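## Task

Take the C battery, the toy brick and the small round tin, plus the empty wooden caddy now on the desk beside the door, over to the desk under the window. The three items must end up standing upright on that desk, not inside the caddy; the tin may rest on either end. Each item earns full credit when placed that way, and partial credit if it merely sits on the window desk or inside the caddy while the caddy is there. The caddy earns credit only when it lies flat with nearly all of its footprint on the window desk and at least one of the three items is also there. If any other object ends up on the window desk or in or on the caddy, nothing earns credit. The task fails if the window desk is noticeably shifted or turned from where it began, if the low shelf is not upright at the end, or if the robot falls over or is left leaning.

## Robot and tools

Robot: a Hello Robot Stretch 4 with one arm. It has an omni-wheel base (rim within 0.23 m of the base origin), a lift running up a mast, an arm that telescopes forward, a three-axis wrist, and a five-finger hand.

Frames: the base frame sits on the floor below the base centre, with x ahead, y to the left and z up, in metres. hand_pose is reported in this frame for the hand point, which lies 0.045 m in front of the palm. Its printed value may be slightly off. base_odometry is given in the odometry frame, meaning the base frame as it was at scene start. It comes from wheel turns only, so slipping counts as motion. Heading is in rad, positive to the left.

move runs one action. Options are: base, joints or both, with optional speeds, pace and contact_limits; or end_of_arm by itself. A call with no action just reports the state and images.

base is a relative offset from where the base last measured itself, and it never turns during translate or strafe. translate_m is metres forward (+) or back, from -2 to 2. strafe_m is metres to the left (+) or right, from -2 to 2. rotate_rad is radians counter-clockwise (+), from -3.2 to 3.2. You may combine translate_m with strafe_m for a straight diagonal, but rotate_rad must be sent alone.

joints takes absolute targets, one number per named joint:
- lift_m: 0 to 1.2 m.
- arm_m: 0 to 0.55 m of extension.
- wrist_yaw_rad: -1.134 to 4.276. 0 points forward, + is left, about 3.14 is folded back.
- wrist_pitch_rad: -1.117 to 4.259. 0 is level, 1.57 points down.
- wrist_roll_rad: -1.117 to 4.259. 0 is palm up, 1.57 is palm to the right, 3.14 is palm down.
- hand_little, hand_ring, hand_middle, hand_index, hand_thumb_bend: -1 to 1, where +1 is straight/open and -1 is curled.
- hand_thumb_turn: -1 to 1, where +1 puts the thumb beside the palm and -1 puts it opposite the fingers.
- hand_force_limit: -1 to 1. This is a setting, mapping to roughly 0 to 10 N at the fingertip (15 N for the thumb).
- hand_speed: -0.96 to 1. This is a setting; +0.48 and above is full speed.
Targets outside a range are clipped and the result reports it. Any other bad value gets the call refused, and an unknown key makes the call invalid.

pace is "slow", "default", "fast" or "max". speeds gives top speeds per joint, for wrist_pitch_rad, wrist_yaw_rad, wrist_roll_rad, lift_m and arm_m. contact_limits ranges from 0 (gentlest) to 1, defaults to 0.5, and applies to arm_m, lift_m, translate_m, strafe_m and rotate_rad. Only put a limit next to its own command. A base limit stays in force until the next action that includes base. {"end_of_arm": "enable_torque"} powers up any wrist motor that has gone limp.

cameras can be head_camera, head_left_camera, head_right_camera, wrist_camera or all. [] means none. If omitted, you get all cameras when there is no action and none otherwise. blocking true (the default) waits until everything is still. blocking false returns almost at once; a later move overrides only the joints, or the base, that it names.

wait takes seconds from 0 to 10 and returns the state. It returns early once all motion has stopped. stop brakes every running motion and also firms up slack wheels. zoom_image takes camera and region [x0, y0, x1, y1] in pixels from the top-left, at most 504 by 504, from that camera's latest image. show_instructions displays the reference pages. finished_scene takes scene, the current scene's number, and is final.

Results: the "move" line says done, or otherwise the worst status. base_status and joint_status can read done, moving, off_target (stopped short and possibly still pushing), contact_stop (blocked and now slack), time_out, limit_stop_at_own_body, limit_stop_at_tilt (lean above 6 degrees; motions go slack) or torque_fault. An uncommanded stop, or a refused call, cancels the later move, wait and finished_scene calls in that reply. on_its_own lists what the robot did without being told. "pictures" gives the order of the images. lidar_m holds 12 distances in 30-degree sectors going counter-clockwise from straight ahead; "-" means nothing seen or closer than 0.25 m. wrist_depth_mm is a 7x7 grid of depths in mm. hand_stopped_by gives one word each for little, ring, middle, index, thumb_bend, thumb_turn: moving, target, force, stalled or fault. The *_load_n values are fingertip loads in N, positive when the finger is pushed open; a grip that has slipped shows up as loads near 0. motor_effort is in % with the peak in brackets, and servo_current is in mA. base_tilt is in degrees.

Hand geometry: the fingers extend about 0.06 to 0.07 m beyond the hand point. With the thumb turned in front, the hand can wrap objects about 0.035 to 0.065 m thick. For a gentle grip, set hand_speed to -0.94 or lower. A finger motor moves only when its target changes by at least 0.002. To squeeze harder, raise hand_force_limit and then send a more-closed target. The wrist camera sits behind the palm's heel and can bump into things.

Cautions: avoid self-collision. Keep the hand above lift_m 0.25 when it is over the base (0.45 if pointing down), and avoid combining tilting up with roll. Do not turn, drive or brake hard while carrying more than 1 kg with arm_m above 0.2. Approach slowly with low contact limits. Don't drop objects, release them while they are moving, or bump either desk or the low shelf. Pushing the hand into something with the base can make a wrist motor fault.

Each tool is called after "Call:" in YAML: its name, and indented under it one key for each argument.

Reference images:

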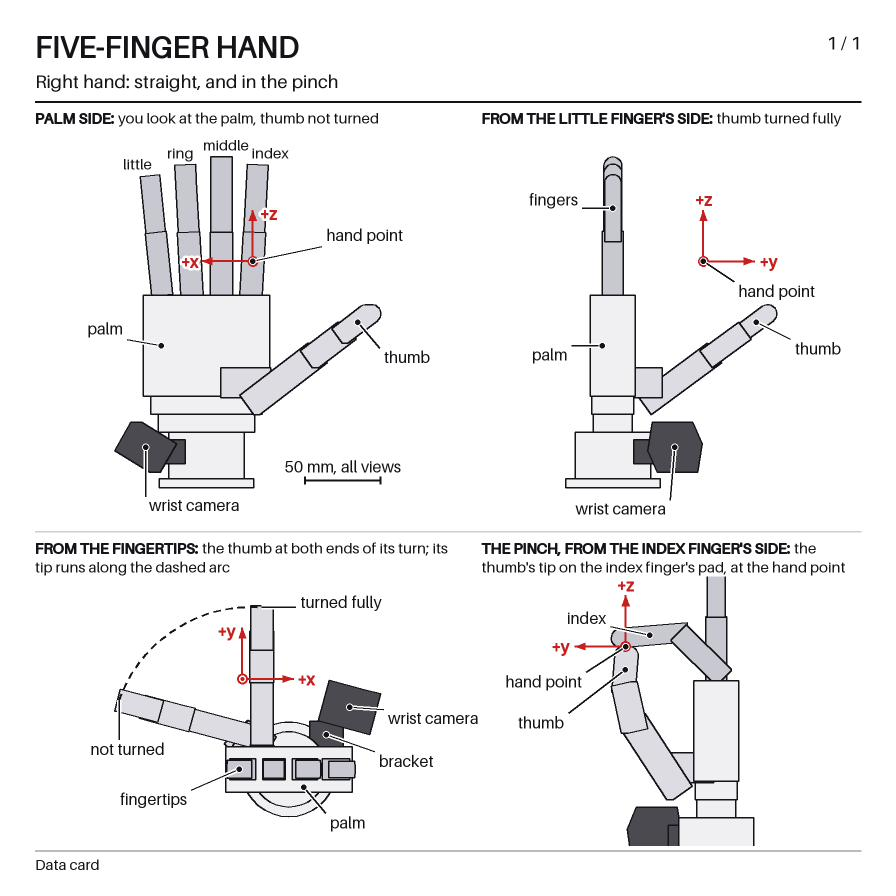

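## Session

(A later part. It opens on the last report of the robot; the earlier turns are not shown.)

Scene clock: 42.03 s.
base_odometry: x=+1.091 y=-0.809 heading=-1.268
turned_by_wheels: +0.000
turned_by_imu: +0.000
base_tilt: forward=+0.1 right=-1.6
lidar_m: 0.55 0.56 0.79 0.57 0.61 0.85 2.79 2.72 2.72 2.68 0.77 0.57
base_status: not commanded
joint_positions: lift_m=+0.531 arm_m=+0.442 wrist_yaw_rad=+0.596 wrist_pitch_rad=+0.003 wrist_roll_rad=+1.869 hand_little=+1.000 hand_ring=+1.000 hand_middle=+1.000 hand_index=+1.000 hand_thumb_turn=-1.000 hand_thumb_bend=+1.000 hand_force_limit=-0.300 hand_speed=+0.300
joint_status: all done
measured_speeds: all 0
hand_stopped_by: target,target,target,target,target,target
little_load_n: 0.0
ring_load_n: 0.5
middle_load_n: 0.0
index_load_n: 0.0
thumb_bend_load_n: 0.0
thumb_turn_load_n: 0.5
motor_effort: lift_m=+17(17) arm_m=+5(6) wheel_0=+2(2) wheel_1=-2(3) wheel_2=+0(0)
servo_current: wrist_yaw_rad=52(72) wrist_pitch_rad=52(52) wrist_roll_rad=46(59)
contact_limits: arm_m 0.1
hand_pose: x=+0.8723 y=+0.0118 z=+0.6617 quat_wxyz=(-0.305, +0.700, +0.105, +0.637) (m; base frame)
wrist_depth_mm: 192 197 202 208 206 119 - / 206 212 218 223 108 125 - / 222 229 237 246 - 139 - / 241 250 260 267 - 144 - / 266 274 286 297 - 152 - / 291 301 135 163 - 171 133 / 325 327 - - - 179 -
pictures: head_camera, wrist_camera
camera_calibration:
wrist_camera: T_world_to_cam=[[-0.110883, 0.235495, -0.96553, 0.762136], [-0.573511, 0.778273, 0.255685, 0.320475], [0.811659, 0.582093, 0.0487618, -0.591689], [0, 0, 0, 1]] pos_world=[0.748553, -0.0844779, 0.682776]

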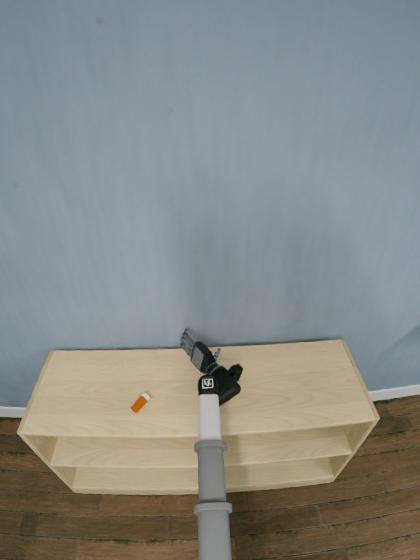

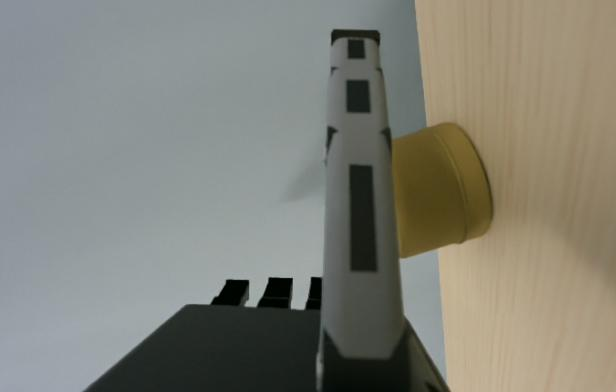

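Call:
move:
  joints: {"lift_m": 0.523}
  speeds: {"lift_m": 0.03}
  contact_limits: {"lift_m": 0.05}

Call:
move:
  joints: {"hand_speed": -0.8, "hand_thumb_bend": 0.45, "hand_index": 0.35}
  cameras: ["wrist_camera"]

Scene clock: 43.50 s.
move: done
base_odometry: x=+1.091 y=-0.809 heading=-1.268
turned_by_wheels: +0.000
turned_by_imu: +0.000
base_tilt: forward=+0.1 right=-1.6
lidar_m: 0.54 0.56 0.79 0.59 0.60 0.84 2.82 2.71 2.71 2.67 0.77 0.57
base_status: not commanded
joint_positions: lift_m=+0.523 arm_m=+0.442 wrist_yaw_rad=+0.596 wrist_pitch_rad=+0.003 wrist_roll_rad=+1.869 hand_little=+1.000 hand_ring=+1.000 hand_middle=+1.000 hand_index=+1.000 hand_thumb_turn=-1.000 hand_thumb_bend=+1.000 hand_force_limit=-0.300 hand_speed=+0.300
joint_status: all done
measured_speeds: all 0
hand_stopped_by: target,target,target,target,target,target
little_load_n: 0.0
ring_load_n: 0.0
middle_load_n: 0.0
index_load_n: 0.0
thumb_bend_load_n: 0.0
thumb_turn_load_n: 0.5
motor_effort: lift_m=+17(17) arm_m=+5(5) wheel_0=+2(2) wheel_1=-2(3) wheel_2=+0(0)
servo_current: wrist_yaw_rad=52(65) wrist_pitch_rad=52(52) wrist_roll_rad=52(52)
contact_limits: arm_m 0.1; lift_m 0.05
hand_pose: x=+0.8723 y=+0.0118 z=+0.6537 quat_wxyz=(-0.305, +0.700, +0.105, +0.637) (m; base frame)
wrist_depth_mm: 192 198 203 207 154 115 - / 205 213 219 223 146 118 - / 221 229 237 247 - 124 - / 240 249 259 267 - 137 - / 265 274 285 296 - 143 - / 294 301 135 163 - 153 - / 324 329 - - - 156 -
pictures: none

Scene clock: 45.90 s.
move: done
base_odometry: x=+1.091 y=-0.809 heading=-1.268
turned_by_wheels: +0.000
turned_by_imu: +0.000
base_tilt: forward=+0.1 right=-1.5
lidar_m: 0.54 0.57 0.77 0.60 0.58 0.84 2.81 2.73 2.73 2.68 0.77 0.58
base_status: not commanded
joint_positions: lift_m=+0.523 arm_m=+0.442 wrist_yaw_rad=+0.596 wrist_pitch_rad=+0.003 wrist_roll_rad=+1.869 hand_little=+1.000 hand_ring=+1.000 hand_middle=+1.000 hand_index=+0.350 hand_thumb_turn=-1.000 hand_thumb_bend=+0.450 hand_force_limit=-0.300 hand_speed=-0.800
joint_status: all done
measured_speeds: all 0
hand_stopped_by: target,target,target,target,target,target
little_load_n: -0.5
ring_load_n: 0.0
middle_load_n: 0.0
index_load_n: 0.0
thumb_bend_load_n: 0.0
thumb_turn_load_n: 0.5
motor_effort: lift_m=+17(17) arm_m=+5(5) wheel_0=+2(2) wheel_1=-3(3) wheel_2=+0(0)
servo_current: wrist_yaw_rad=39(72) wrist_pitch_rad=46(59) wrist_roll_rad=52(65)
contact_limits: arm_m 0.1; lift_m 0.05
hand_pose: x=+0.8723 y=+0.0118 z=+0.6537 quat_wxyz=(-0.305, +0.700, +0.105, +0.637) (m; base frame)
wrist_depth_mm: 192 197 202 209 208 113 - / 205 213 219 227 224 119 - / 222 229 238 246 144 124 - / 241 251 259 267 - 137 - / 265 274 285 297 - 143 - / 293 301 135 163 - 153 - / 325 327 - - - 157 -
pictures: wrist_camera
camera_calibration:
wrist_camera: T_world_to_cam=[[-0.110883, 0.235495, -0.96553, 0.754315], [-0.573511, 0.778273, 0.255685, 0.322546], [0.811659, 0.582093, 0.0487618, -0.591294], [0, 0, 0, 1]] pos_world=[0.748553, -0.0844779, 0.674676]

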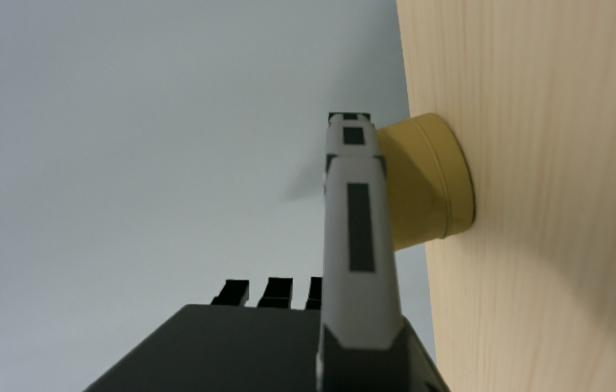

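Call:
move:
  joints: {"hand_speed": -0.9, "hand_force_limit": -0.6, "hand_thumb_bend": 0.25, "hand_index": 0.1}
  cameras: ["wrist_camera"]

Scene clock: 47.13 s.
move: off_target
base_odometry: x=+1.091 y=-0.809 heading=-1.268
turned_by_wheels: +0.000
turned_by_imu: +0.000
base_tilt: forward=+0.0 right=-1.6
lidar_m: 0.54 0.58 0.78 0.59 0.59 0.84 2.81 2.71 2.72 2.67 0.80 0.56
base_status: not commanded
joint_positions: lift_m=+0.523 arm_m=+0.442 wrist_yaw_rad=+0.596 wrist_pitch_rad=+0.003 wrist_roll_rad=+1.869 hand_little=+1.000 hand_ring=+1.000 hand_middle=+1.000 hand_index=+0.305 hand_thumb_turn=-1.000 hand_thumb_bend=+0.428 hand_force_limit=-0.600 hand_speed=-0.900
joint_status: hand_index off_target (ended at +0.305, target +0.100); hand_thumb_bend off_target (ended at +0.428, target +0.250); the others done
measured_speeds: all 0
hand_stopped_by: target,target,target,force,force,target
little_load_n: 0.0
ring_load_n: 0.0
middle_load_n: 0.0
index_load_n: 2.5
thumb_bend_load_n: 3.5
thumb_turn_load_n: 0.0
motor_effort: lift_m=+17(17) arm_m=+5(5) wheel_0=+2(2) wheel_1=-2(3) wheel_2=+0(0)
servo_current: wrist_yaw_rad=72(72) wrist_pitch_rad=46(52) wrist_roll_rad=52(65)
contact_limits: arm_m 0.1; lift_m 0.05
hand_pose: x=+0.8723 y=+0.0118 z=+0.6537 quat_wxyz=(-0.305, +0.700, +0.105, +0.637) (m; base frame)
wrist_depth_mm: 192 197 203 209 208 114 - / 205 212 219 227 224 119 - / 221 229 237 243 141 122 - / 241 251 260 267 - 135 - / 264 276 285 296 - 144 - / 291 301 135 163 - 153 - / 325 327 - - - 156 -
pictures: wrist_camera
camera_calibration:
wrist_camera: T_world_to_cam=[[-0.110883, 0.235495, -0.96553, 0.754315], [-0.573511, 0.778273, 0.255685, 0.322546], [0.811659, 0.582093, 0.0487618, -0.591294], [0, 0, 0, 1]] pos_world=[0.748553, -0.0844779, 0.674676]

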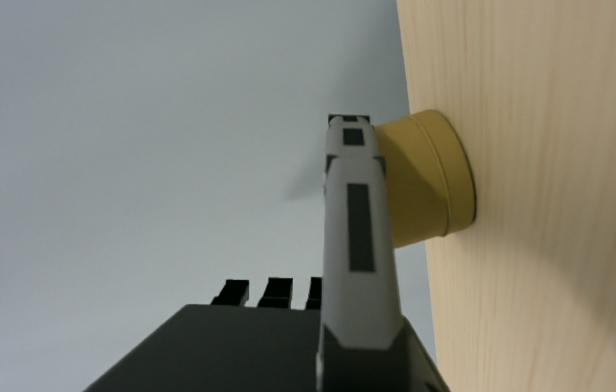

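Call:
move:
  joints: {"hand_force_limit": -0.2, "hand_index": -0.2}

Call:
move:
  joints: {"hand_thumb_bend": 0.1}

Call:
move:
  joints: {"lift_m": 0.56}
  speeds: {"lift_m": 0.05}
  cameras: ["wrist_camera"]

Scene clock: 48.63 s.
move: off_target
base_odometry: x=+1.091 y=-0.809 heading=-1.268
turned_by_wheels: +0.000
turned_by_imu: +0.000
base_tilt: forward=+0.0 right=-1.6
lidar_m: 0.55 0.55 0.77 0.60 0.60 0.86 2.80 2.72 2.68 2.67 0.79 0.57
base_status: not commanded
joint_positions: lift_m=+0.523 arm_m=+0.442 wrist_yaw_rad=+0.596 wrist_pitch_rad=+0.003 wrist_roll_rad=+1.869 hand_little=+1.000 hand_ring=+1.000 hand_middle=+1.000 hand_index=+0.288 hand_thumb_turn=-1.000 hand_thumb_bend=+0.429 hand_force_limit=-0.200 hand_speed=-0.900
joint_status: hand_index off_target (ended at +0.288, target -0.200); the others done
measured_speeds: all 0
hand_stopped_by: target,target,target,force,force,target
little_load_n: 0.0
ring_load_n: 0.0
middle_load_n: 0.0
index_load_n: 5.5
thumb_bend_load_n: 7.0
thumb_turn_load_n: -0.5
motor_effort: lift_m=+17(17) arm_m=+5(5) wheel_0=+1(2) wheel_1=-3(3) wheel_2=+0(0)
servo_current: wrist_yaw_rad=72(72) wrist_pitch_rad=46(52) wrist_roll_rad=52(65)
contact_limits: arm_m 0.1; lift_m 0.05
hand_pose: x=+0.8723 y=+0.0118 z=+0.6537 quat_wxyz=(-0.305, +0.700, +0.105, +0.637) (m; base frame)
wrist_depth_mm: 192 198 202 208 208 114 - / 205 212 218 227 224 119 - / 221 229 236 244 141 122 - / 240 251 259 267 - 136 - / 265 274 286 298 - 144 - / 291 301 135 163 - 154 - / 325 327 - - - 157 -
pictures: none

Scene clock: 49.47 s.
move: off_target
base_odometry: x=+1.091 y=-0.809 heading=-1.268
turned_by_wheels: +0.000
turned_by_imu: +0.000
base_tilt: forward=+0.1 right=-1.6
lidar_m: 0.55 0.58 0.80 0.59 0.62 0.83 2.81 2.70 2.70 2.67 0.78 0.58
base_status: not commanded
joint_positions: lift_m=+0.523 arm_m=+0.442 wrist_yaw_rad=+0.596 wrist_pitch_rad=+0.003 wrist_roll_rad=+1.869 hand_little=+1.000 hand_ring=+1.000 hand_middle=+1.000 hand_index=+0.288 hand_thumb_turn=-1.000 hand_thumb_bend=+0.429 hand_force_limit=-0.200 hand_speed=-0.900
joint_status: hand_thumb_bend off_target (ended at +0.429, target +0.100)
measured_speeds: all 0
hand_stopped_by: target,target,target,force,force,target
little_load_n: 0.0
ring_load_n: 0.0
middle_load_n: 0.0
index_load_n: 5.5
thumb_bend_load_n: 7.0
thumb_turn_load_n: -0.5
motor_effort: lift_m=+17(17) arm_m=+4(5) wheel_0=+2(2) wheel_1=-2(2) wheel_2=+0(0)
servo_current: wrist_yaw_rad=59(65) wrist_pitch_rad=52(52) wrist_roll_rad=46(59)
contact_limits: arm_m 0.1; lift_m 0.05
hand_pose: x=+0.8723 y=+0.0118 z=+0.6537 quat_wxyz=(-0.305, +0.700, +0.105, +0.637) (m; base frame)
wrist_depth_mm: 193 197 203 209 208 114 - / 206 212 219 227 224 119 - / 222 229 238 243 141 122 - / 240 251 260 268 - 136 - / 266 274 287 296 - 144 - / 291 301 135 163 - 154 - / 325 327 - - - 157 -
pictures: none

Scene clock: 50.67 s.
move: done
base_odometry: x=+1.091 y=-0.809 heading=-1.268
turned_by_wheels: +0.000
turned_by_imu: +0.000
base_tilt: forward=+0.1 right=-1.6
lidar_m: 0.54 0.57 0.80 0.61 0.61 0.84 2.82 2.72 2.72 2.67 0.80 0.57
base_status: not commanded
joint_positions: lift_m=+0.560 arm_m=+0.442 wrist_yaw_rad=+0.596 wrist_pitch_rad=+0.003 wrist_roll_rad=+1.869 hand_little=+1.000 hand_ring=+1.000 hand_middle=+1.000 hand_index=+0.288 hand_thumb_turn=-1.000 hand_thumb_bend=+0.429 hand_force_limit=-0.200 hand_speed=-0.900
joint_status: all done
measured_speeds: all 0
hand_stopped_by: target,target,target,force,force,target
little_load_n: 0.0
ring_load_n: 0.0
middle_load_n: 0.0
index_load_n: 5.5
thumb_bend_load_n: 6.5
thumb_turn_load_n: -0.5
motor_effort: lift_m=+25(26) arm_m=+4(5) wheel_0=+3(3) wheel_1=-2(3) wheel_2=+0(0)
servo_current: wrist_yaw_rad=52(65) wrist_pitch_rad=46(52) wrist_roll_rad=52(59)
contact_limits: arm_m 0.1
hand_pose: x=+0.8723 y=+0.0118 z=+0.6901 quat_wxyz=(-0.305, +0.700, +0.105, +0.637) (m; base frame)
wrist_depth_mm: 192 198 202 209 216 167 - / 204 212 220 227 233 183 - / 222 229 237 244 140 179 151 / 241 251 260 267 - 177 162 / 265 274 285 296 - 218 174 / 291 303 135 163 - 241 186 / 325 327 - - - - 202
pictures: wrist_camera
camera_calibration:
wrist_camera: T_world_to_cam=[[-0.110883, 0.235495, -0.96553, 0.789461], [-0.573511, 0.778273, 0.255685, 0.313239], [0.811659, 0.582093, 0.0487618, -0.593069], [0, 0, 0, 1]] pos_world=[0.748553, -0.0844779, 0.711076]

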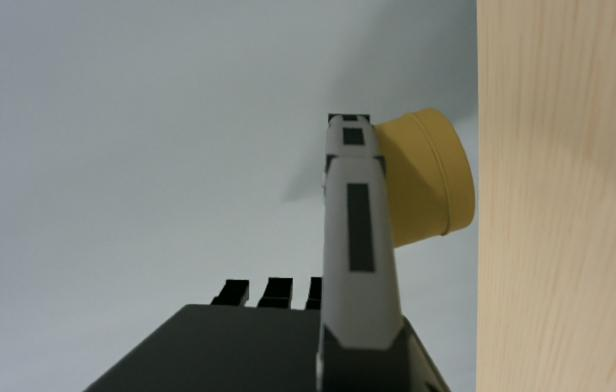

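Call:
move:
  joints: {"lift_m": 0.8}

Call:
move:
  joints: {"arm_m": 0.05, "wrist_yaw_rad": 0.0}
  speeds: {"arm_m": 0.3, "wrist_yaw_rad": 0.8}

Call:
move:
  base: {"rotate_rad": -1.587}
  cameras: ["head_camera","wrist_camera"]

Scene clock: 53.97 s.
move: done
base_odometry: x=+1.091 y=-0.809 heading=-1.268
turned_by_wheels: +0.000
turned_by_imu: +0.000
base_tilt: forward=+0.0 right=-1.6
lidar_m: 0.53 0.57 0.79 0.58 0.61 0.83 2.80 2.69 2.71 2.69 0.79 0.57
base_status: not commanded
joint_positions: lift_m=+0.800 arm_m=+0.442 wrist_yaw_rad=+0.596 wrist_pitch_rad=+0.003 wrist_roll_rad=+1.869 hand_little=+1.000 hand_ring=+1.000 hand_middle=+1.000 hand_index=+0.288 hand_thumb_turn=-1.000 hand_thumb_bend=+0.429 hand_force_limit=-0.200 hand_speed=-0.900
joint_status: all done
measured_speeds: all 0
hand_stopped_by: target,target,target,force,force,target
little_load_n: 0.0
ring_load_n: 0.0
middle_load_n: 0.0
index_load_n: 5.5
thumb_bend_load_n: 7.0
thumb_turn_load_n: -0.5
motor_effort: lift_m=+25(28) arm_m=+5(5) wheel_0=+2(2) wheel_1=-2(3) wheel_2=+0(0)
servo_current: wrist_yaw_rad=65(72) wrist_pitch_rad=39(59) wrist_roll_rad=46(59)
contact_limits: arm_m 0.1
hand_pose: x=+0.8723 y=+0.0118 z=+0.9301 quat_wxyz=(-0.305, +0.700, +0.105, +0.637) (m; base frame)
wrist_depth_mm: 192 198 203 209 216 223 230 / 206 212 220 226 233 241 249 / 221 229 237 244 141 260 274 / 241 251 259 267 - 146 304 / 265 276 286 296 - 327 342 / 293 303 135 163 - 373 389 / 325 327 - - - - 449
pictures: none

Scene clock: 56.30 s.
move: done
base_odometry: x=+1.091 y=-0.810 heading=-1.268
turned_by_wheels: +0.000
turned_by_imu: +0.000
base_tilt: forward=+0.1 right=-1.6
lidar_m: 0.54 0.57 0.78 0.60 0.60 0.85 2.81 2.73 2.72 2.66 0.80 0.57
base_status: not commanded
joint_positions: lift_m=+0.800 arm_m=+0.050 wrist_yaw_rad=+0.003 wrist_pitch_rad=+0.003 wrist_roll_rad=+1.869 hand_little=+1.000 hand_ring=+1.000 hand_middle=+1.000 hand_index=+0.288 hand_thumb_turn=-1.000 hand_thumb_bend=+0.429 hand_force_limit=-0.200 hand_speed=-0.900
joint_status: all done
measured_speeds: all 0
hand_stopped_by: target,target,target,force,force,target
little_load_n: 0.0
ring_load_n: 0.0
middle_load_n: 0.0
index_load_n: 5.5
thumb_bend_load_n: 7.0
thumb_turn_load_n: -0.5
motor_effort: lift_m=+25(25) arm_m=-5(7) wheel_0=+1(2) wheel_1=-2(2) wheel_2=+0(0)
servo_current: wrist_yaw_rad=46(111) wrist_pitch_rad=52(52) wrist_roll_rad=39(59)
hand_pose: x=+0.4427 y=-0.1351 z=+0.9301 quat_wxyz=(-0.106, +0.701, -0.104, +0.698) (m; base frame)
wrist_depth_mm: 699 691 683 683 676 609 452 / 691 691 691 683 683 668 477 / 707 683 691 691 140 609 512 / 699 691 683 691 - 141 549 / 699 691 683 683 - 676 580 / 699 691 135 137 - 676 683 / 691 699 - - - - 676
pictures: none

Scene clock: 58.37 s.
move: done
base_odometry: x=+1.091 y=-0.810 heading=-2.855
turned_by_wheels: -1.587
turned_by_imu: -1.552
base_tilt: forward=+0.1 right=-1.6
lidar_m: 2.66 0.81 0.58 0.53 0.56 0.80 0.59 0.61 0.85 2.80 2.71 2.70
base_status: done
joint_positions: lift_m=+0.800 arm_m=+0.050 wrist_yaw_rad=+0.003 wrist_pitch_rad=+0.003 wrist_roll_rad=+1.869 hand_little=+1.000 hand_ring=+1.000 hand_middle=+1.000 hand_index=+0.288 hand_thumb_turn=-1.000 hand_thumb_bend=+0.429 hand_force_limit=-0.200 hand_speed=-0.900
joint_status: not commanded
measured_speeds: all 0
hand_stopped_by: target,target,target,force,force,target
little_load_n: 0.0
ring_load_n: 0.0
middle_load_n: 0.0
index_load_n: 5.5
thumb_bend_load_n: 7.0
thumb_turn_load_n: -0.5
motor_effort: lift_m=+25(25) arm_m=-5(5) wheel_0=+2(8) wheel_1=-1(7) wheel_2=+0(10)
servo_current: wrist_yaw_rad=52(72) wrist_pitch_rad=52(52) wrist_roll_rad=52(59)
hand_pose: x=+0.4427 y=-0.1352 z=+0.9301 quat_wxyz=(-0.106, +0.701, -0.104, +0.698) (m; base frame)
wrist_depth_mm: - - - - - 1756 1255 / - - - - - 1863 1308 / - - - - 141 1708 1366 / - - - - - 140 1499 / - - - - - - 1618 / - - 136 163 - - 1708 / - - - - - - 1661
pictures: head_camera, wrist_camera
camera_calibration:
wrist_camera: T_world_to_cam=[[0.0396912, 0.257236, -0.965533, 0.944472], [-0.0405125, 0.965914, 0.255673, -0.0906052], [0.99839, 0.0289682, 0.0487595, -0.327982], [0, 0, 0, 1]] pos_world=[0.286296, -0.145935, 0.951076]

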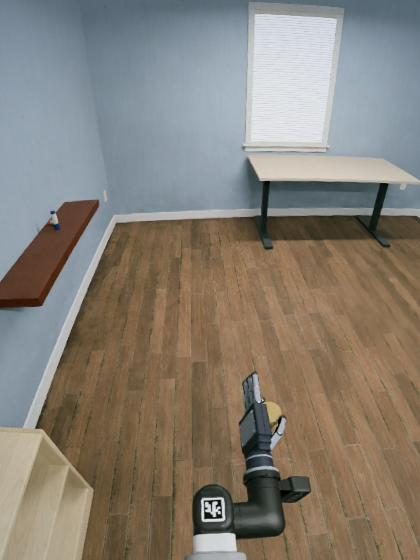

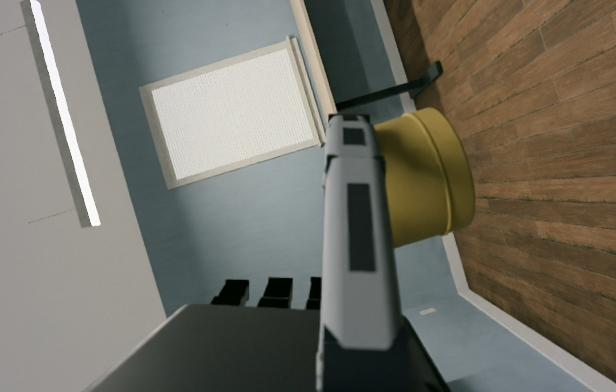

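Call:
move:
  base: {"translate_m": 1.3, "strafe_m": -0.5}
  cameras: ["head_camera"]

Scene clock: 64.97 s.
move: done
base_odometry: x=-0.298 y=-0.698 heading=-2.855
turned_by_wheels: +0.000
turned_by_imu: -0.002
base_tilt: forward=+0.1 right=-1.6
lidar_m: 1.31 2.12 1.26 1.19 1.26 1.51 1.91 1.97 2.40 1.87 1.87 1.37
base_status: done
joint_positions: lift_m=+0.800 arm_m=+0.050 wrist_yaw_rad=+0.003 wrist_pitch_rad=+0.003 wrist_roll_rad=+1.869 hand_little=+1.000 hand_ring=+1.000 hand_middle=+1.000 hand_index=+0.288 hand_thumb_turn=-1.000 hand_thumb_bend=+0.429 hand_force_limit=-0.200 hand_speed=-0.900
joint_status: not commanded
measured_speeds: all 0
hand_stopped_by: target,target,target,force,force,target
little_load_n: 0.0
ring_load_n: 0.0
middle_load_n: 0.0
index_load_n: 5.5
thumb_bend_load_n: 7.0
thumb_turn_load_n: 0.0
motor_effort: lift_m=+24(25) arm_m=-5(5) wheel_0=+0(9) wheel_1=+1(3) wheel_2=+1(13)
servo_current: wrist_yaw_rad=39(72) wrist_pitch_rad=52(52) wrist_roll_rad=52(59)
hand_pose: x=+0.4427 y=-0.1352 z=+0.9301 quat_wxyz=(-0.106, +0.701, -0.104, +0.698) (m; base frame)
wrist_depth_mm: - - - 1464 - 1576 1255 / - 1808 1808 1808 1098 1618 1336 / 1808 1808 1808 1756 141 1576 1336 / 1808 1863 1808 1863 - 139 1537 / 1756 1863 1863 - - - 1537 / 1863 - 125 137 - - 1618 / - - - - - - 1661
pictures: head_camera

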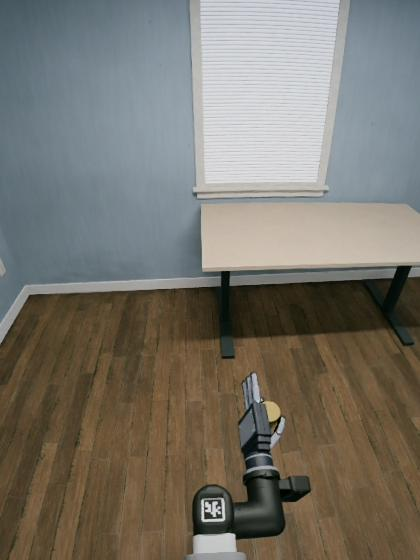

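Call:
move:
  base: {"translate_m": 0.70}
  joints: {"lift_m": 0.75}

Call:
move:
  joints: {"arm_m": 0.32}
  pace: "slow"
  cameras: ["wrist_camera","head_camera"]

Scene clock: 69.37 s.
move: done
base_odometry: x=-0.969 y=-0.896 heading=-2.854
turned_by_wheels: +0.000
turned_by_imu: -0.001
base_tilt: forward=+0.0 right=-1.6
lidar_m: 0.61 1.46 1.53 1.22 1.26 1.75 3.42 2.71 1.97 1.89 0.90 0.66
base_status: done
joint_positions: lift_m=+0.750 arm_m=+0.050 wrist_yaw_rad=+0.003 wrist_pitch_rad=+0.003 wrist_roll_rad=+1.869 hand_little=+1.000 hand_ring=+1.000 hand_middle=+1.000 hand_index=+0.288 hand_thumb_turn=-1.000 hand_thumb_bend=+0.429 hand_force_limit=-0.200 hand_speed=-0.900
joint_status: all done
measured_speeds: all 0
hand_stopped_by: target,target,target,force,force,target
little_load_n: 0.0
ring_load_n: 0.0
middle_load_n: 0.0
index_load_n: 5.5
thumb_bend_load_n: 7.0
thumb_turn_load_n: -0.5
motor_effort: lift_m=+17(22) arm_m=-5(5) wheel_0=+0(7) wheel_1=+1(6) wheel_2=+0(14)
servo_current: wrist_yaw_rad=46(78) wrist_pitch_rad=52(59) wrist_roll_rad=46(65)
hand_pose: x=+0.4427 y=-0.1352 z=+0.8807 quat_wxyz=(-0.106, +0.701, -0.104, +0.698) (m; base frame)
wrist_depth_mm: 1138 1098 1118 1078 559 340 - / 1138 1138 1138 1118 634 357 - / 1138 1138 1118 1118 141 334 668 / 1138 1138 1118 1118 - 144 334 / 1138 1138 1118 - - 394 336 / 1138 - 125 137 - - - / - - - - - - -
pictures: none

Scene clock: 73.37 s.
move: done
base_odometry: x=-0.969 y=-0.896 heading=-2.854
turned_by_wheels: +0.000
turned_by_imu: +0.000
base_tilt: forward=+0.1 right=-1.6
lidar_m: 0.62 1.47 1.52 1.20 1.26 1.77 3.41 2.71 1.96 1.89 0.90 0.65
base_status: not commanded
joint_positions: lift_m=+0.750 arm_m=+0.320 wrist_yaw_rad=+0.003 wrist_pitch_rad=+0.003 wrist_roll_rad=+1.869 hand_little=+1.000 hand_ring=+1.000 hand_middle=+1.000 hand_index=+0.288 hand_thumb_turn=-1.000 hand_thumb_bend=+0.429 hand_force_limit=-0.200 hand_speed=-0.900
joint_status: all done
measured_speeds: all 0
hand_stopped_by: target,target,target,force,force,target
little_load_n: 0.0
ring_load_n: 0.0
middle_load_n: 0.0
index_load_n: 5.5
thumb_bend_load_n: 7.0
thumb_turn_load_n: -0.5
motor_effort: lift_m=+17(17) arm_m=+5(7) wheel_0=-1(1) wheel_1=+1(2) wheel_2=+0(1)
servo_current: wrist_yaw_rad=39(72) wrist_pitch_rad=46(52) wrist_roll_rad=46(59)
hand_pose: x=+0.7125 y=-0.1352 z=+0.8807 quat_wxyz=(-0.106, +0.701, -0.104, +0.698) (m; base frame)
wrist_depth_mm: 854 854 854 842 539 320 239 / 854 854 854 854 580 351 259 / 878 854 854 854 139 319 271 / 866 866 854 866 - 144 290 / 854 866 842 - - 394 312 / 866 854 125 137 - - - / - - - - - - -
pictures: head_camera, wrist_camera
camera_calibration:
wrist_camera: T_world_to_cam=[[0.0396912, 0.257236, -0.965533, 0.886066], [-0.0405125, 0.965914, 0.255673, -0.0670447], [0.99839, 0.0289682, 0.0487595, -0.594939], [0, 0, 0, 1]] pos_world=[0.556096, -0.145935, 0.901676]

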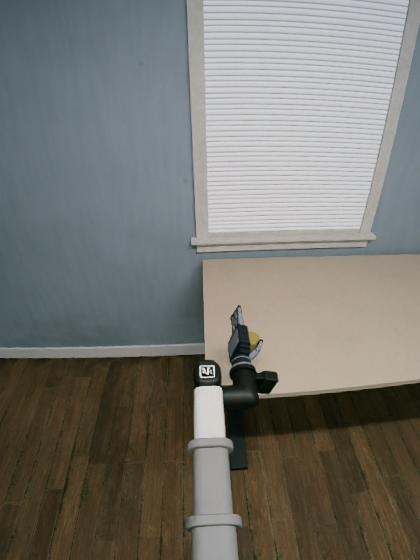

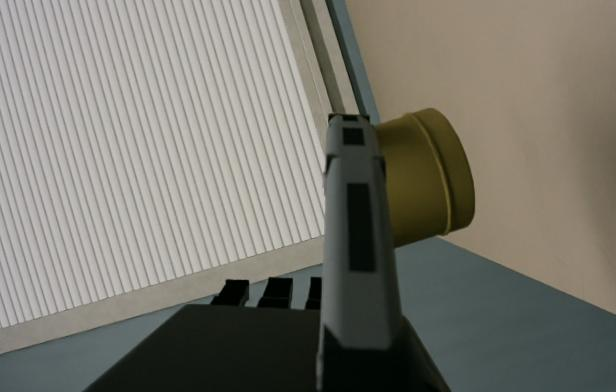

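Call:
move:
  joints: {"lift_m": 0.628}
  speeds: {"lift_m": 0.08}
  contact_limits: {"lift_m": 0.1}
  cameras: ["wrist_camera"]

Scene clock: 75.77 s.
move: done
base_odometry: x=-0.969 y=-0.896 heading=-2.854
turned_by_wheels: +0.000
turned_by_imu: +0.000
base_tilt: forward=+0.1 right=-1.6
lidar_m: 0.62 1.44 1.56 1.21 1.26 1.74 3.41 2.70 1.96 1.87 0.89 0.66
base_status: not commanded
joint_positions: lift_m=+0.628 arm_m=+0.320 wrist_yaw_rad=+0.003 wrist_pitch_rad=+0.003 wrist_roll_rad=+1.869 hand_little=+1.000 hand_ring=+1.000 hand_middle=+1.000 hand_index=+0.288 hand_thumb_turn=-1.000 hand_thumb_bend=+0.429 hand_force_limit=-0.200 hand_speed=-0.900
joint_status: all done
measured_speeds: all 0
hand_stopped_by: target,target,target,force,force,target
little_load_n: 0.0
ring_load_n: 0.0
middle_load_n: 0.0
index_load_n: 6.0
thumb_bend_load_n: 6.5
thumb_turn_load_n: -1.5
motor_effort: lift_m=+15(18) arm_m=+5(5) wheel_0=+0(1) wheel_1=+1(2) wheel_2=+0(0)
servo_current: wrist_yaw_rad=59(65) wrist_pitch_rad=52(52) wrist_roll_rad=39(59)
contact_limits: lift_m 0.1
hand_pose: x=+0.7126 y=-0.1352 z=+0.7589 quat_wxyz=(-0.106, +0.700, -0.104, +0.698) (m; base frame)
wrist_depth_mm: 866 854 854 469 173 112 - / 866 854 854 654 217 123 - / 866 866 866 842 141 125 - / 866 866 854 854 - 136 - / 878 866 866 854 - 146 - / 878 - 125 137 - 146 - / - - - - - 148 -
pictures: wrist_camera
camera_calibration:
wrist_camera: T_world_to_cam=[[0.0400812, 0.257248, -0.965514, 0.768234], [-0.0406179, 0.965911, 0.255668, -0.0358421], [0.998371, 0.0289697, 0.0491638, -0.589303], [0, 0, 0, 1]] pos_world=[0.556096, -0.145935, 0.779877]

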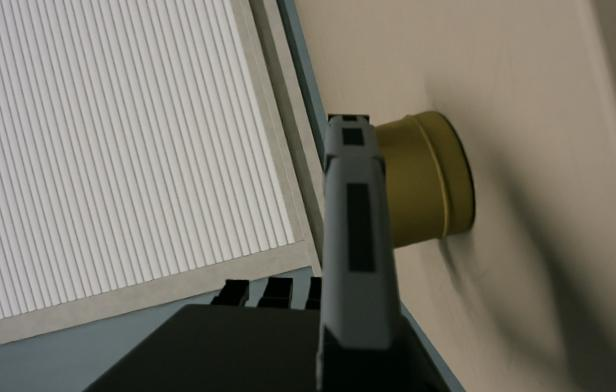

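Call:
move:
  joints: {"lift_m": 0.624}
  speeds: {"lift_m": 0.02}
  contact_limits: {"lift_m": 0.0}
  cameras: ["wrist_camera"]

Scene clock: 76.60 s.
move: done
base_odometry: x=-0.969 y=-0.896 heading=-2.854
turned_by_wheels: +0.000
turned_by_imu: +0.000
base_tilt: forward=+0.0 right=-1.6
lidar_m: 0.62 1.47 1.54 1.22 1.25 1.75 3.42 2.69 1.98 1.89 0.89 0.66
base_status: not commanded
joint_positions: lift_m=+0.625 arm_m=+0.320 wrist_yaw_rad=+0.003 wrist_pitch_rad=+0.001 wrist_roll_rad=+1.869 hand_little=+1.000 hand_ring=+1.000 hand_middle=+1.000 hand_index=+0.288 hand_thumb_turn=-1.000 hand_thumb_bend=+0.429 hand_force_limit=-0.200 hand_speed=-0.900
joint_status: all done
measured_speeds: all 0
hand_stopped_by: target,target,target,force,force,target
little_load_n: 0.0
ring_load_n: 0.0
middle_load_n: 0.0
index_load_n: 6.0
thumb_bend_load_n: 6.0
thumb_turn_load_n: -3.5
motor_effort: lift_m=+14(15) arm_m=+5(5) wheel_0=-1(1) wheel_1=+1(2) wheel_2=+0(0)
servo_current: wrist_yaw_rad=52(65) wrist_pitch_rad=46(52) wrist_roll_rad=46(59)
contact_limits: lift_m 0
hand_pose: x=+0.7127 y=-0.1352 z=+0.7555 quat_wxyz=(-0.106, +0.700, -0.104, +0.699) (m; base frame)
wrist_depth_mm: 878 854 854 466 175 111 - / 866 866 854 707 209 120 - / 878 878 854 842 140 122 - / 878 866 854 842 137 128 - / 878 878 866 842 - 139 - / 878 - 125 163 - 143 - / - - - - - 145 -
pictures: wrist_camera
camera_calibration:
wrist_camera: T_world_to_cam=[[0.042013, 0.257307, -0.965416, 0.763422], [-0.0411327, 0.965895, 0.255645, -0.0345655], [0.99827, 0.0289698, 0.0511639, -0.590711], [0, 0, 0, 1]] pos_world=[0.556193, -0.145935, 0.77608]

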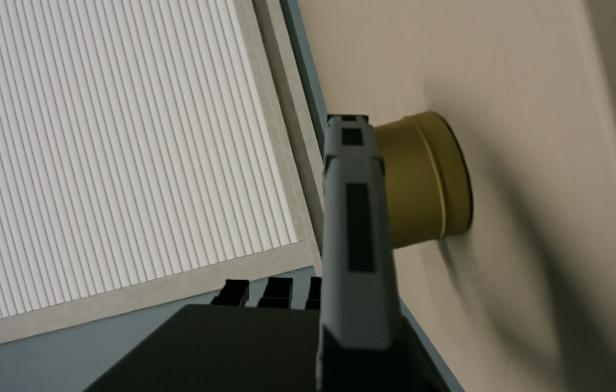

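Call:
move:
  joints: {"lift_m": 0.627}
  speeds: {"lift_m": 0.02}

Call:
move:
  joints: {"hand_speed": -0.8, "hand_thumb_bend": 0.6, "hand_index": 0.45}
  cameras: ["wrist_camera"]

Scene clock: 77.30 s.
move: done
base_odometry: x=-0.969 y=-0.896 heading=-2.854
turned_by_wheels: +0.000
turned_by_imu: +0.000
base_tilt: forward=+0.1 right=-1.6
lidar_m: 0.63 1.47 1.53 1.21 1.27 1.75 3.42 2.73 1.95 1.90 0.90 0.66
base_status: not commanded
joint_positions: lift_m=+0.627 arm_m=+0.320 wrist_yaw_rad=+0.003 wrist_pitch_rad=+0.001 wrist_roll_rad=+1.869 hand_little=+1.000 hand_ring=+1.000 hand_middle=+1.000 hand_index=+0.288 hand_thumb_turn=-1.000 hand_thumb_bend=+0.429 hand_force_limit=-0.200 hand_speed=-0.900
joint_status: all done
measured_speeds: all 0
hand_stopped_by: target,target,target,force,force,target
little_load_n: 0.0
ring_load_n: 0.0
middle_load_n: 0.0
index_load_n: 6.5
thumb_bend_load_n: 6.0
thumb_turn_load_n: -2.0
motor_effort: lift_m=+23(23) arm_m=+4(5) wheel_0=-1(1) wheel_1=+1(2) wheel_2=+0(0)
servo_current: wrist_yaw_rad=52(59) wrist_pitch_rad=46(46) wrist_roll_rad=65(65)
hand_pose: x=+0.7127 y=-0.1352 z=+0.7577 quat_wxyz=(-0.106, +0.700, -0.104, +0.699) (m; base frame)
wrist_depth_mm: 866 854 854 445 175 112 - / 878 866 854 723 208 121 - / 878 866 854 831 140 123 - / 878 854 866 854 - 132 - / 866 866 866 842 - 142 - / 878 - 125 163 - 144 - / - - - - - 145 -
pictures: none

Scene clock: 78.40 s.
move: done
base_odometry: x=-0.969 y=-0.896 heading=-2.854
turned_by_wheels: +0.000
turned_by_imu: +0.000
base_tilt: forward=+0.1 right=-1.6
lidar_m: 0.60 1.44 1.56 1.21 1.25 1.75 3.41 2.70 1.94 1.90 0.89 0.65
base_status: not commanded
joint_positions: lift_m=+0.627 arm_m=+0.320 wrist_yaw_rad=+0.003 wrist_pitch_rad=+0.002 wrist_roll_rad=+1.869 hand_little=+1.000 hand_ring=+1.000 hand_middle=+1.000 hand_index=+0.450 hand_thumb_turn=-1.000 hand_thumb_bend=+0.600 hand_force_limit=-0.200 hand_speed=-0.800
joint_status: all done
measured_speeds: all 0
hand_stopped_by: target,target,target,target,target,target
little_load_n: 0.0
ring_load_n: 0.0
middle_load_n: 0.0
index_load_n: 0.0
thumb_bend_load_n: 0.0
thumb_turn_load_n: 0.0
motor_effort: lift_m=+23(23) arm_m=+5(5) wheel_0=-1(1) wheel_1=+1(2) wheel_2=+0(0)
servo_current: wrist_yaw_rad=72(72) wrist_pitch_rad=46(52) wrist_roll_rad=46(65)
hand_pose: x=+0.7126 y=-0.1352 z=+0.7576 quat_wxyz=(-0.106, +0.700, -0.104, +0.699) (m; base frame)
wrist_depth_mm: 878 854 854 366 153 - - / 866 866 866 525 163 118 - / 866 854 854 831 141 118 - / 854 866 866 854 - 129 - / 866 866 866 842 - 138 - / 866 878 125 137 - 135 - / - - - - - 141 -
pictures: wrist_camera
camera_calibration:
wrist_camera: T_world_to_cam=[[0.0412336, 0.257402, -0.965424, 0.765998], [-0.0409307, 0.96587, 0.255773, -0.0353428], [0.998311, 0.0289691, 0.0503619, -0.590223], [0, 0, 0, 1]] pos_world=[0.556194, -0.145935, 0.778278]

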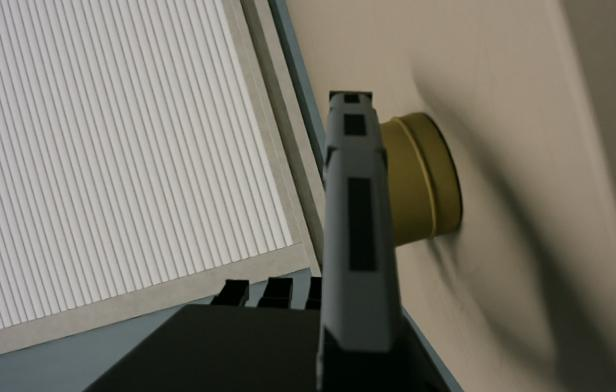

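Call:
move:
  joints: {"hand_speed": -0.4, "hand_thumb_bend": 1, "hand_index": 1}

Call:
move:
  joints: {"arm_m": 0.15}
  pace: "slow"
  cameras: ["wrist_camera","head_camera"]

Scene clock: 79.60 s.
move: done
base_odometry: x=-0.969 y=-0.896 heading=-2.854
turned_by_wheels: +0.000
turned_by_imu: +0.000
base_tilt: forward=+0.1 right=-1.6
lidar_m: 0.62 1.45 1.52 1.22 1.26 1.75 3.40 2.70 1.97 1.89 0.88 0.65
base_status: not commanded
joint_positions: lift_m=+0.627 arm_m=+0.320 wrist_yaw_rad=+0.003 wrist_pitch_rad=+0.002 wrist_roll_rad=+1.869 hand_little=+1.000 hand_ring=+1.000 hand_middle=+1.000 hand_index=+1.000 hand_thumb_turn=-1.000 hand_thumb_bend=+1.000 hand_force_limit=-0.200 hand_speed=-0.400
joint_status: all done
measured_speeds: all 0
hand_stopped_by: target,target,target,target,target,target
little_load_n: 0.0
ring_load_n: 0.0
middle_load_n: 0.0
index_load_n: 0.0
thumb_bend_load_n: 0.0
thumb_turn_load_n: 0.0
motor_effort: lift_m=+23(24) arm_m=+5(5) wheel_0=-1(1) wheel_1=+1(2) wheel_2=+0(0)
servo_current: wrist_yaw_rad=52(72) wrist_pitch_rad=46(52) wrist_roll_rad=46(59)
hand_pose: x=+0.7126 y=-0.1352 z=+0.7576 quat_wxyz=(-0.106, +0.700, -0.104, +0.699) (m; base frame)
wrist_depth_mm: 866 854 854 387 135 - - / 866 866 866 640 135 117 - / 866 854 854 854 - 118 - / 866 866 854 842 - 128 - / 866 866 866 842 - 134 - / 878 866 125 137 - 132 - / - - - - - 140 -
pictures: none

Scene clock: 82.57 s.
move: done
base_odometry: x=-0.969 y=-0.896 heading=-2.854
turned_by_wheels: +0.000
turned_by_imu: +0.000
base_tilt: forward=+0.1 right=-1.6
lidar_m: 0.61 1.45 1.54 1.21 1.26 1.76 3.41 2.70 1.96 1.90 0.91 0.65
base_status: not commanded
joint_positions: lift_m=+0.627 arm_m=+0.150 wrist_yaw_rad=+0.003 wrist_pitch_rad=+0.002 wrist_roll_rad=+1.869 hand_little=+1.000 hand_ring=+1.000 hand_middle=+1.000 hand_index=+1.000 hand_thumb_turn=-1.000 hand_thumb_bend=+1.000 hand_force_limit=-0.200 hand_speed=-0.400
joint_status: all done
measured_speeds: all 0
hand_stopped_by: target,target,target,target,target,target
little_load_n: 0.0
ring_load_n: 0.0
middle_load_n: 0.0
index_load_n: 0.0
thumb_bend_load_n: 0.0
thumb_turn_load_n: 0.0
motor_effort: lift_m=+23(24) arm_m=-5(6) wheel_0=+0(1) wheel_1=+1(2) wheel_2=+0(0)
servo_current: wrist_yaw_rad=46(72) wrist_pitch_rad=52(52) wrist_roll_rad=46(59)
hand_pose: x=+0.5428 y=-0.1352 z=+0.7576 quat_wxyz=(-0.106, +0.700, -0.104, +0.699) (m; base frame)
wrist_depth_mm: 1042 1042 1025 421 236 - - / 1060 1042 1042 707 - - 569 / 1042 1025 1025 1025 - 574 574 / 1042 1042 1025 1008 - - - / 1025 1025 1025 1025 - - - / 1060 - 125 137 - - - / - - - - - - -
pictures: head_camera, wrist_camera
camera_calibration:
wrist_camera: T_world_to_cam=[[0.0412336, 0.257402, -0.965424, 0.773], [-0.0409307, 0.96587, 0.255773, -0.0422928], [0.998311, 0.0289691, 0.0503619, -0.420709], [0, 0, 0, 1]] pos_world=[0.386394, -0.145935, 0.778278]

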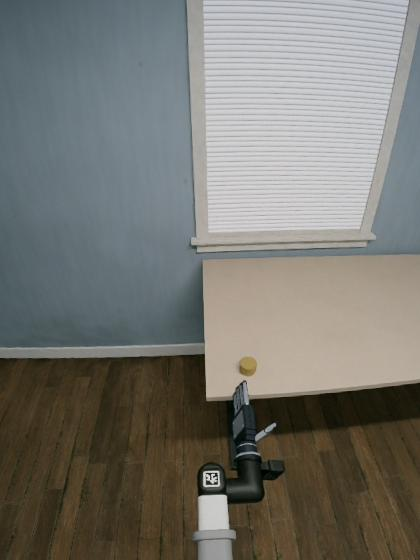

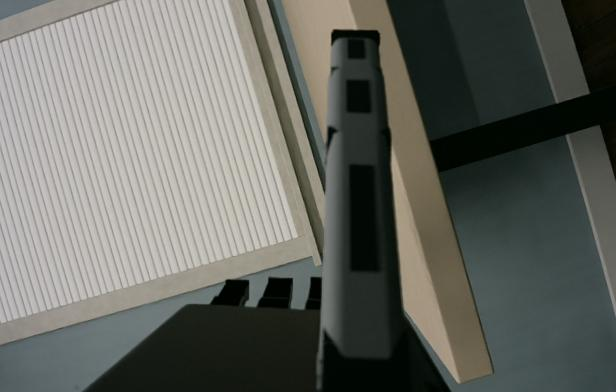

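Call:
zoom_image:
  camera: "head_camera"
  region: [200, 320, 300, 440]

Scaled by 4.200 from the camera's 420x560 image, which has a finer 1200x1600 frame.

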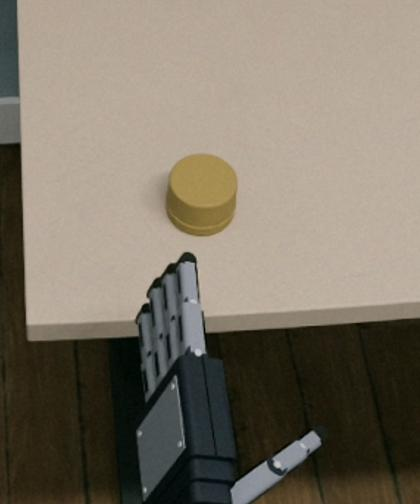

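Call:
move:
  joints: {"lift_m": 0.8, "arm_m": 0.02}
  speeds: {"arm_m": 0.1}

Call:
move:
  base: {"translate_m": -0.15}

Call:
move:
  base: {"rotate_rad": -1.587}
  cameras: ["head_camera", "head_left_camera", "head_right_camera"]

Scene clock: 85.03 s.
move: done
base_odometry: x=-0.969 y=-0.896 heading=-2.854
turned_by_wheels: +0.000
turned_by_imu: +0.000
base_tilt: forward=+0.0 right=-1.6
lidar_m: 0.62 1.44 1.54 1.21 1.26 1.76 3.42 2.69 1.93 1.89 0.89 0.66
base_status: not commanded
joint_positions: lift_m=+0.800 arm_m=+0.020 wrist_yaw_rad=+0.003 wrist_pitch_rad=+0.002 wrist_roll_rad=+1.869 hand_little=+1.000 hand_ring=+1.000 hand_middle=+1.000 hand_index=+1.000 hand_thumb_turn=-1.000 hand_thumb_bend=+1.000 hand_force_limit=-0.200 hand_speed=-0.400
joint_status: all done
measured_speeds: all 0
hand_stopped_by: target,target,target,target,target,target
little_load_n: 0.0
ring_load_n: 0.0
middle_load_n: 0.0
index_load_n: 0.0
thumb_bend_load_n: 0.0
thumb_turn_load_n: 0.5
motor_effort: lift_m=+25(28) arm_m=-5(7) wheel_0=+0(1) wheel_1=+1(1) wheel_2=+0(0)
servo_current: wrist_yaw_rad=59(72) wrist_pitch_rad=46(52) wrist_roll_rad=46(59)
hand_pose: x=+0.4128 y=-0.1352 z=+0.9304 quat_wxyz=(-0.106, +0.700, -0.104, +0.699) (m; base frame)
wrist_depth_mm: - 1182 1182 1138 621 421 - / 1182 1160 1182 1182 104 449 362 / 1182 1160 1138 1160 - 442 364 / 1160 1160 1160 1160 - 488 373 / 1182 1160 1160 - - - 387 / 1182 - 125 137 - - - / - - - - - - -
pictures: none

Scene clock: 86.87 s.
move: done
base_odometry: x=-0.825 y=-0.854 heading=-2.855
turned_by_wheels: +0.000
turned_by_imu: +0.000
base_tilt: forward=+0.0 right=-1.6
lidar_m: 0.76 1.60 1.27 1.21 1.26 1.64 3.24 2.54 1.95 1.86 1.12 0.79
base_status: done
joint_positions: lift_m=+0.800 arm_m=+0.020 wrist_yaw_rad=+0.003 wrist_pitch_rad=+0.002 wrist_roll_rad=+1.869 hand_little=+1.000 hand_ring=+1.000 hand_middle=+1.000 hand_index=+1.000 hand_thumb_turn=-1.000 hand_thumb_bend=+1.000 hand_force_limit=-0.200 hand_speed=-0.400
joint_status: not commanded
measured_speeds: all 0
hand_stopped_by: target,target,target,target,target,target
little_load_n: 0.0
ring_load_n: 0.0
middle_load_n: 0.0
index_load_n: 0.0
thumb_bend_load_n: 0.0
thumb_turn_load_n: 0.5
motor_effort: lift_m=+25(25) arm_m=-5(5) wheel_0=-1(6) wheel_1=-1(6) wheel_2=+0(13)
servo_current: wrist_yaw_rad=65(78) wrist_pitch_rad=46(52) wrist_roll_rad=52(65)
hand_pose: x=+0.4128 y=-0.1352 z=+0.9304 quat_wxyz=(-0.106, +0.700, -0.104, +0.699) (m; base frame)
wrist_depth_mm: - - 1308 1308 621 512 1182 / 1336 1308 1308 1308 104 512 1205 / 1308 1308 1308 1308 - 530 854 / 1336 1308 1308 1308 - 521 - / 1308 1336 1336 - - - - / 1308 - 125 137 - - - / - - - - - - -
pictures: none

Scene clock: 88.93 s.
move: done
base_odometry: x=-0.825 y=-0.854 heading=+1.842
turned_by_wheels: -1.587
turned_by_imu: -1.552
base_tilt: forward=+0.1 right=-1.6
lidar_m: 1.84 1.10 0.77 0.76 1.61 1.28 1.21 1.27 1.65 2.43 2.53 1.94
base_status: done
joint_positions: lift_m=+0.800 arm_m=+0.020 wrist_yaw_rad=+0.003 wrist_pitch_rad=+0.002 wrist_roll_rad=+1.869 hand_little=+1.000 hand_ring=+1.000 hand_middle=+1.000 hand_index=+1.000 hand_thumb_turn=-1.000 hand_thumb_bend=+1.000 hand_force_limit=-0.200 hand_speed=-0.400
joint_status: not commanded
measured_speeds: all 0
hand_stopped_by: target,target,target,target,target,target
little_load_n: 0.0
ring_load_n: 0.0
middle_load_n: 0.0
index_load_n: 0.0
thumb_bend_load_n: 0.0
thumb_turn_load_n: 0.0
motor_effort: lift_m=+24(25) arm_m=-5(5) wheel_0=+2(8) wheel_1=-1(8) wheel_2=+1(12)
servo_current: wrist_yaw_rad=46(72) wrist_pitch_rad=39(52) wrist_roll_rad=52(65)
hand_pose: x=+0.4128 y=-0.1352 z=+0.9305 quat_wxyz=(-0.106, +0.700, -0.104, +0.699) (m; base frame)
wrist_depth_mm: - - - - - 1661 1255 / - - - - 104 1661 1308 / - - - - - 1708 1430 / - - - - - 1863 1537 / - - - - - - 1618 / - - 135 163 - - 1708 / - - - - - - 1708
pictures: head_camera, head_left_camera, head_right_camera

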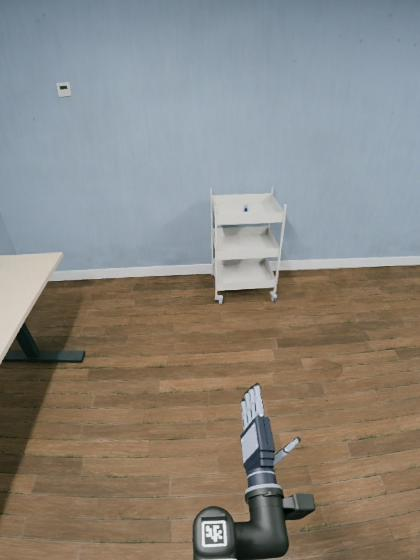

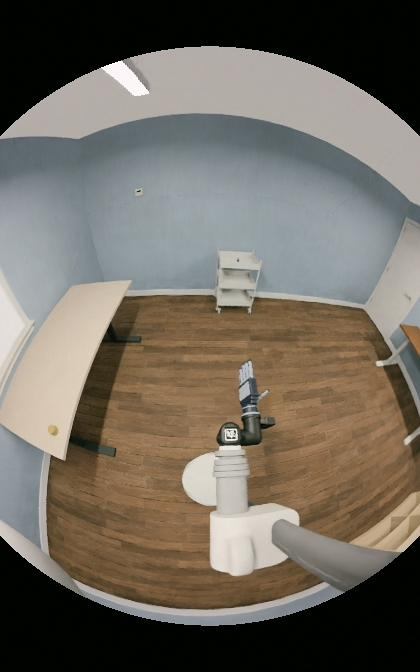

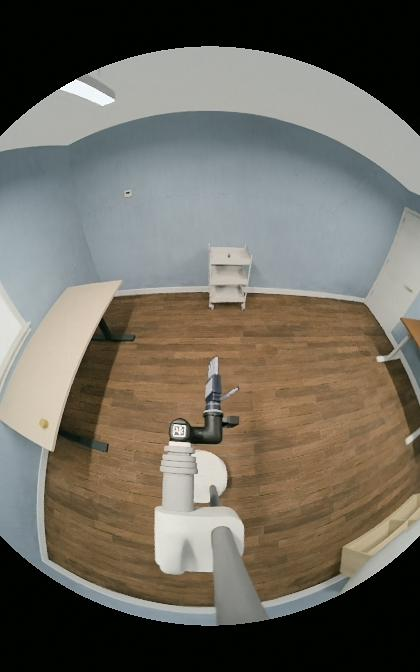

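Call:
zoom_image:
  camera: "head_camera"
  region: [180, 170, 320, 310]

Scaled by 3.600 from the camera's 420x560 image, which has a finer 1200x1600 frame.

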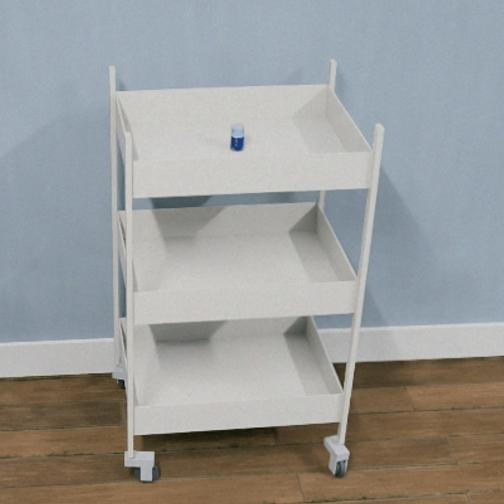

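Call:
move:
  base: {"translate_m": 1.0, "strafe_m": -0.21}
  joints: {"lift_m": 0.85}

Call:
move:
  joints: {"wrist_roll_rad": 3.14, "wrist_pitch_rad": 0.5, "arm_m": 0.1}
  cameras: ["head_camera", "wrist_camera"]

Scene clock: 99.67 s.
move: done
base_odometry: x=-0.891 y=+0.166 heading=+1.842
turned_by_wheels: +0.000
turned_by_imu: -0.001
base_tilt: forward=+0.1 right=-1.6
lidar_m: 0.86 1.33 1.02 0.97 1.04 2.47 2.46 2.30 2.29 2.19 1.86 0.93
base_status: done
joint_positions: lift_m=+0.850 arm_m=+0.020 wrist_yaw_rad=+0.003 wrist_pitch_rad=+0.002 wrist_roll_rad=+1.869 hand_little=+1.000 hand_ring=+1.000 hand_middle=+1.000 hand_index=+1.000 hand_thumb_turn=-1.000 hand_thumb_bend=+1.000 hand_force_limit=-0.200 hand_speed=-0.400
joint_status: all done
measured_speeds: all 0
hand_stopped_by: target,target,target,target,target,target
little_load_n: 0.0
ring_load_n: 0.0
middle_load_n: 0.0
index_load_n: 0.0
thumb_bend_load_n: 0.0
thumb_turn_load_n: 0.5
motor_effort: lift_m=+25(27) arm_m=-5(5) wheel_0=+1(8) wheel_1=+1(4) wheel_2=+0(15)
servo_current: wrist_yaw_rad=65(65) wrist_pitch_rad=39(59) wrist_roll_rad=52(65)
hand_pose: x=+0.4128 y=-0.1352 z=+0.9804 quat_wxyz=(-0.106, +0.700, -0.104, +0.699) (m; base frame)
wrist_depth_mm: - - - - - 634 768 / - - - - - 634 - / - - - - - 634 - / - - - - - 640 - / - - - - - 627 - / - - 125 137 - - - / - - - - - - -
pictures: none

Scene clock: 101.03 s.
move: done
base_odometry: x=-0.891 y=+0.166 heading=+1.842
turned_by_wheels: +0.000
turned_by_imu: +0.000
base_tilt: forward=+0.0 right=-1.6
lidar_m: 0.87 1.34 1.00 0.96 1.01 2.48 2.45 2.30 2.29 2.20 1.88 0.93
base_status: not commanded
joint_positions: lift_m=+0.850 arm_m=+0.100 wrist_yaw_rad=+0.003 wrist_pitch_rad=+0.500 wrist_roll_rad=+3.138 hand_little=+1.000 hand_ring=+1.000 hand_middle=+1.000 hand_index=+1.000 hand_thumb_turn=-1.000 hand_thumb_bend=+1.000 hand_force_limit=-0.200 hand_speed=-0.400
joint_status: all done
measured_speeds: all 0
hand_stopped_by: target,target,target,target,target,target
little_load_n: -0.5
ring_load_n: 0.0
middle_load_n: 0.0
index_load_n: -0.5
thumb_bend_load_n: 0.0
thumb_turn_load_n: 0.0
motor_effort: lift_m=+25(25) arm_m=+5(7) wheel_0=+1(2) wheel_1=+0(1) wheel_2=+0(0)
servo_current: wrist_yaw_rad=46(72) wrist_pitch_rad=46(72) wrist_roll_rad=46(98)
hand_pose: x=+0.4363 y=-0.0563 z=+0.8688 quat_wxyz=(-0.361, +0.610, -0.606, +0.361) (m; base frame)
wrist_depth_mm: 1160 1118 1060 1025 991 1060 1060 / 1281 1281 1205 - - 1182 1182 / - - 820 - - - - / - - 668 - - - - / - - 654 640 - - - / - - 125 137 - - - / - - - - - - -
pictures: head_camera, wrist_camera
camera_calibration:
wrist_camera: T_world_to_cam=[[0.0155674, 0.998269, -0.0567215, 0.127923], [0.445547, 0.0438594, 0.894184, -0.970112], [0.895123, -0.0391922, -0.444093, 0.148431], [0, 0, 0, 1]] pos_world=[0.297374, -0.0793358, 0.940631]

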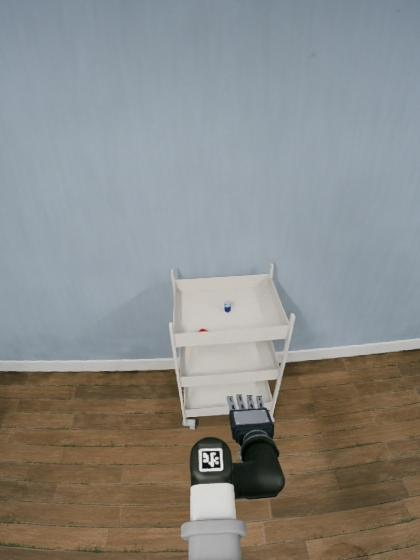

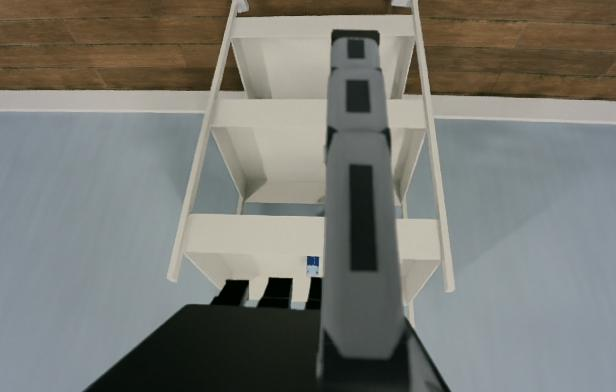

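Call:
zoom_image:
  camera: "head_camera"
  region: [160, 260, 310, 380]

Scaled by 3.360 from the camera's 420x560 image, which has a finer 1200x1600 frame.

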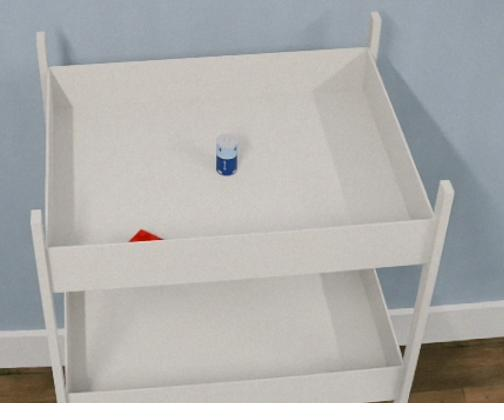

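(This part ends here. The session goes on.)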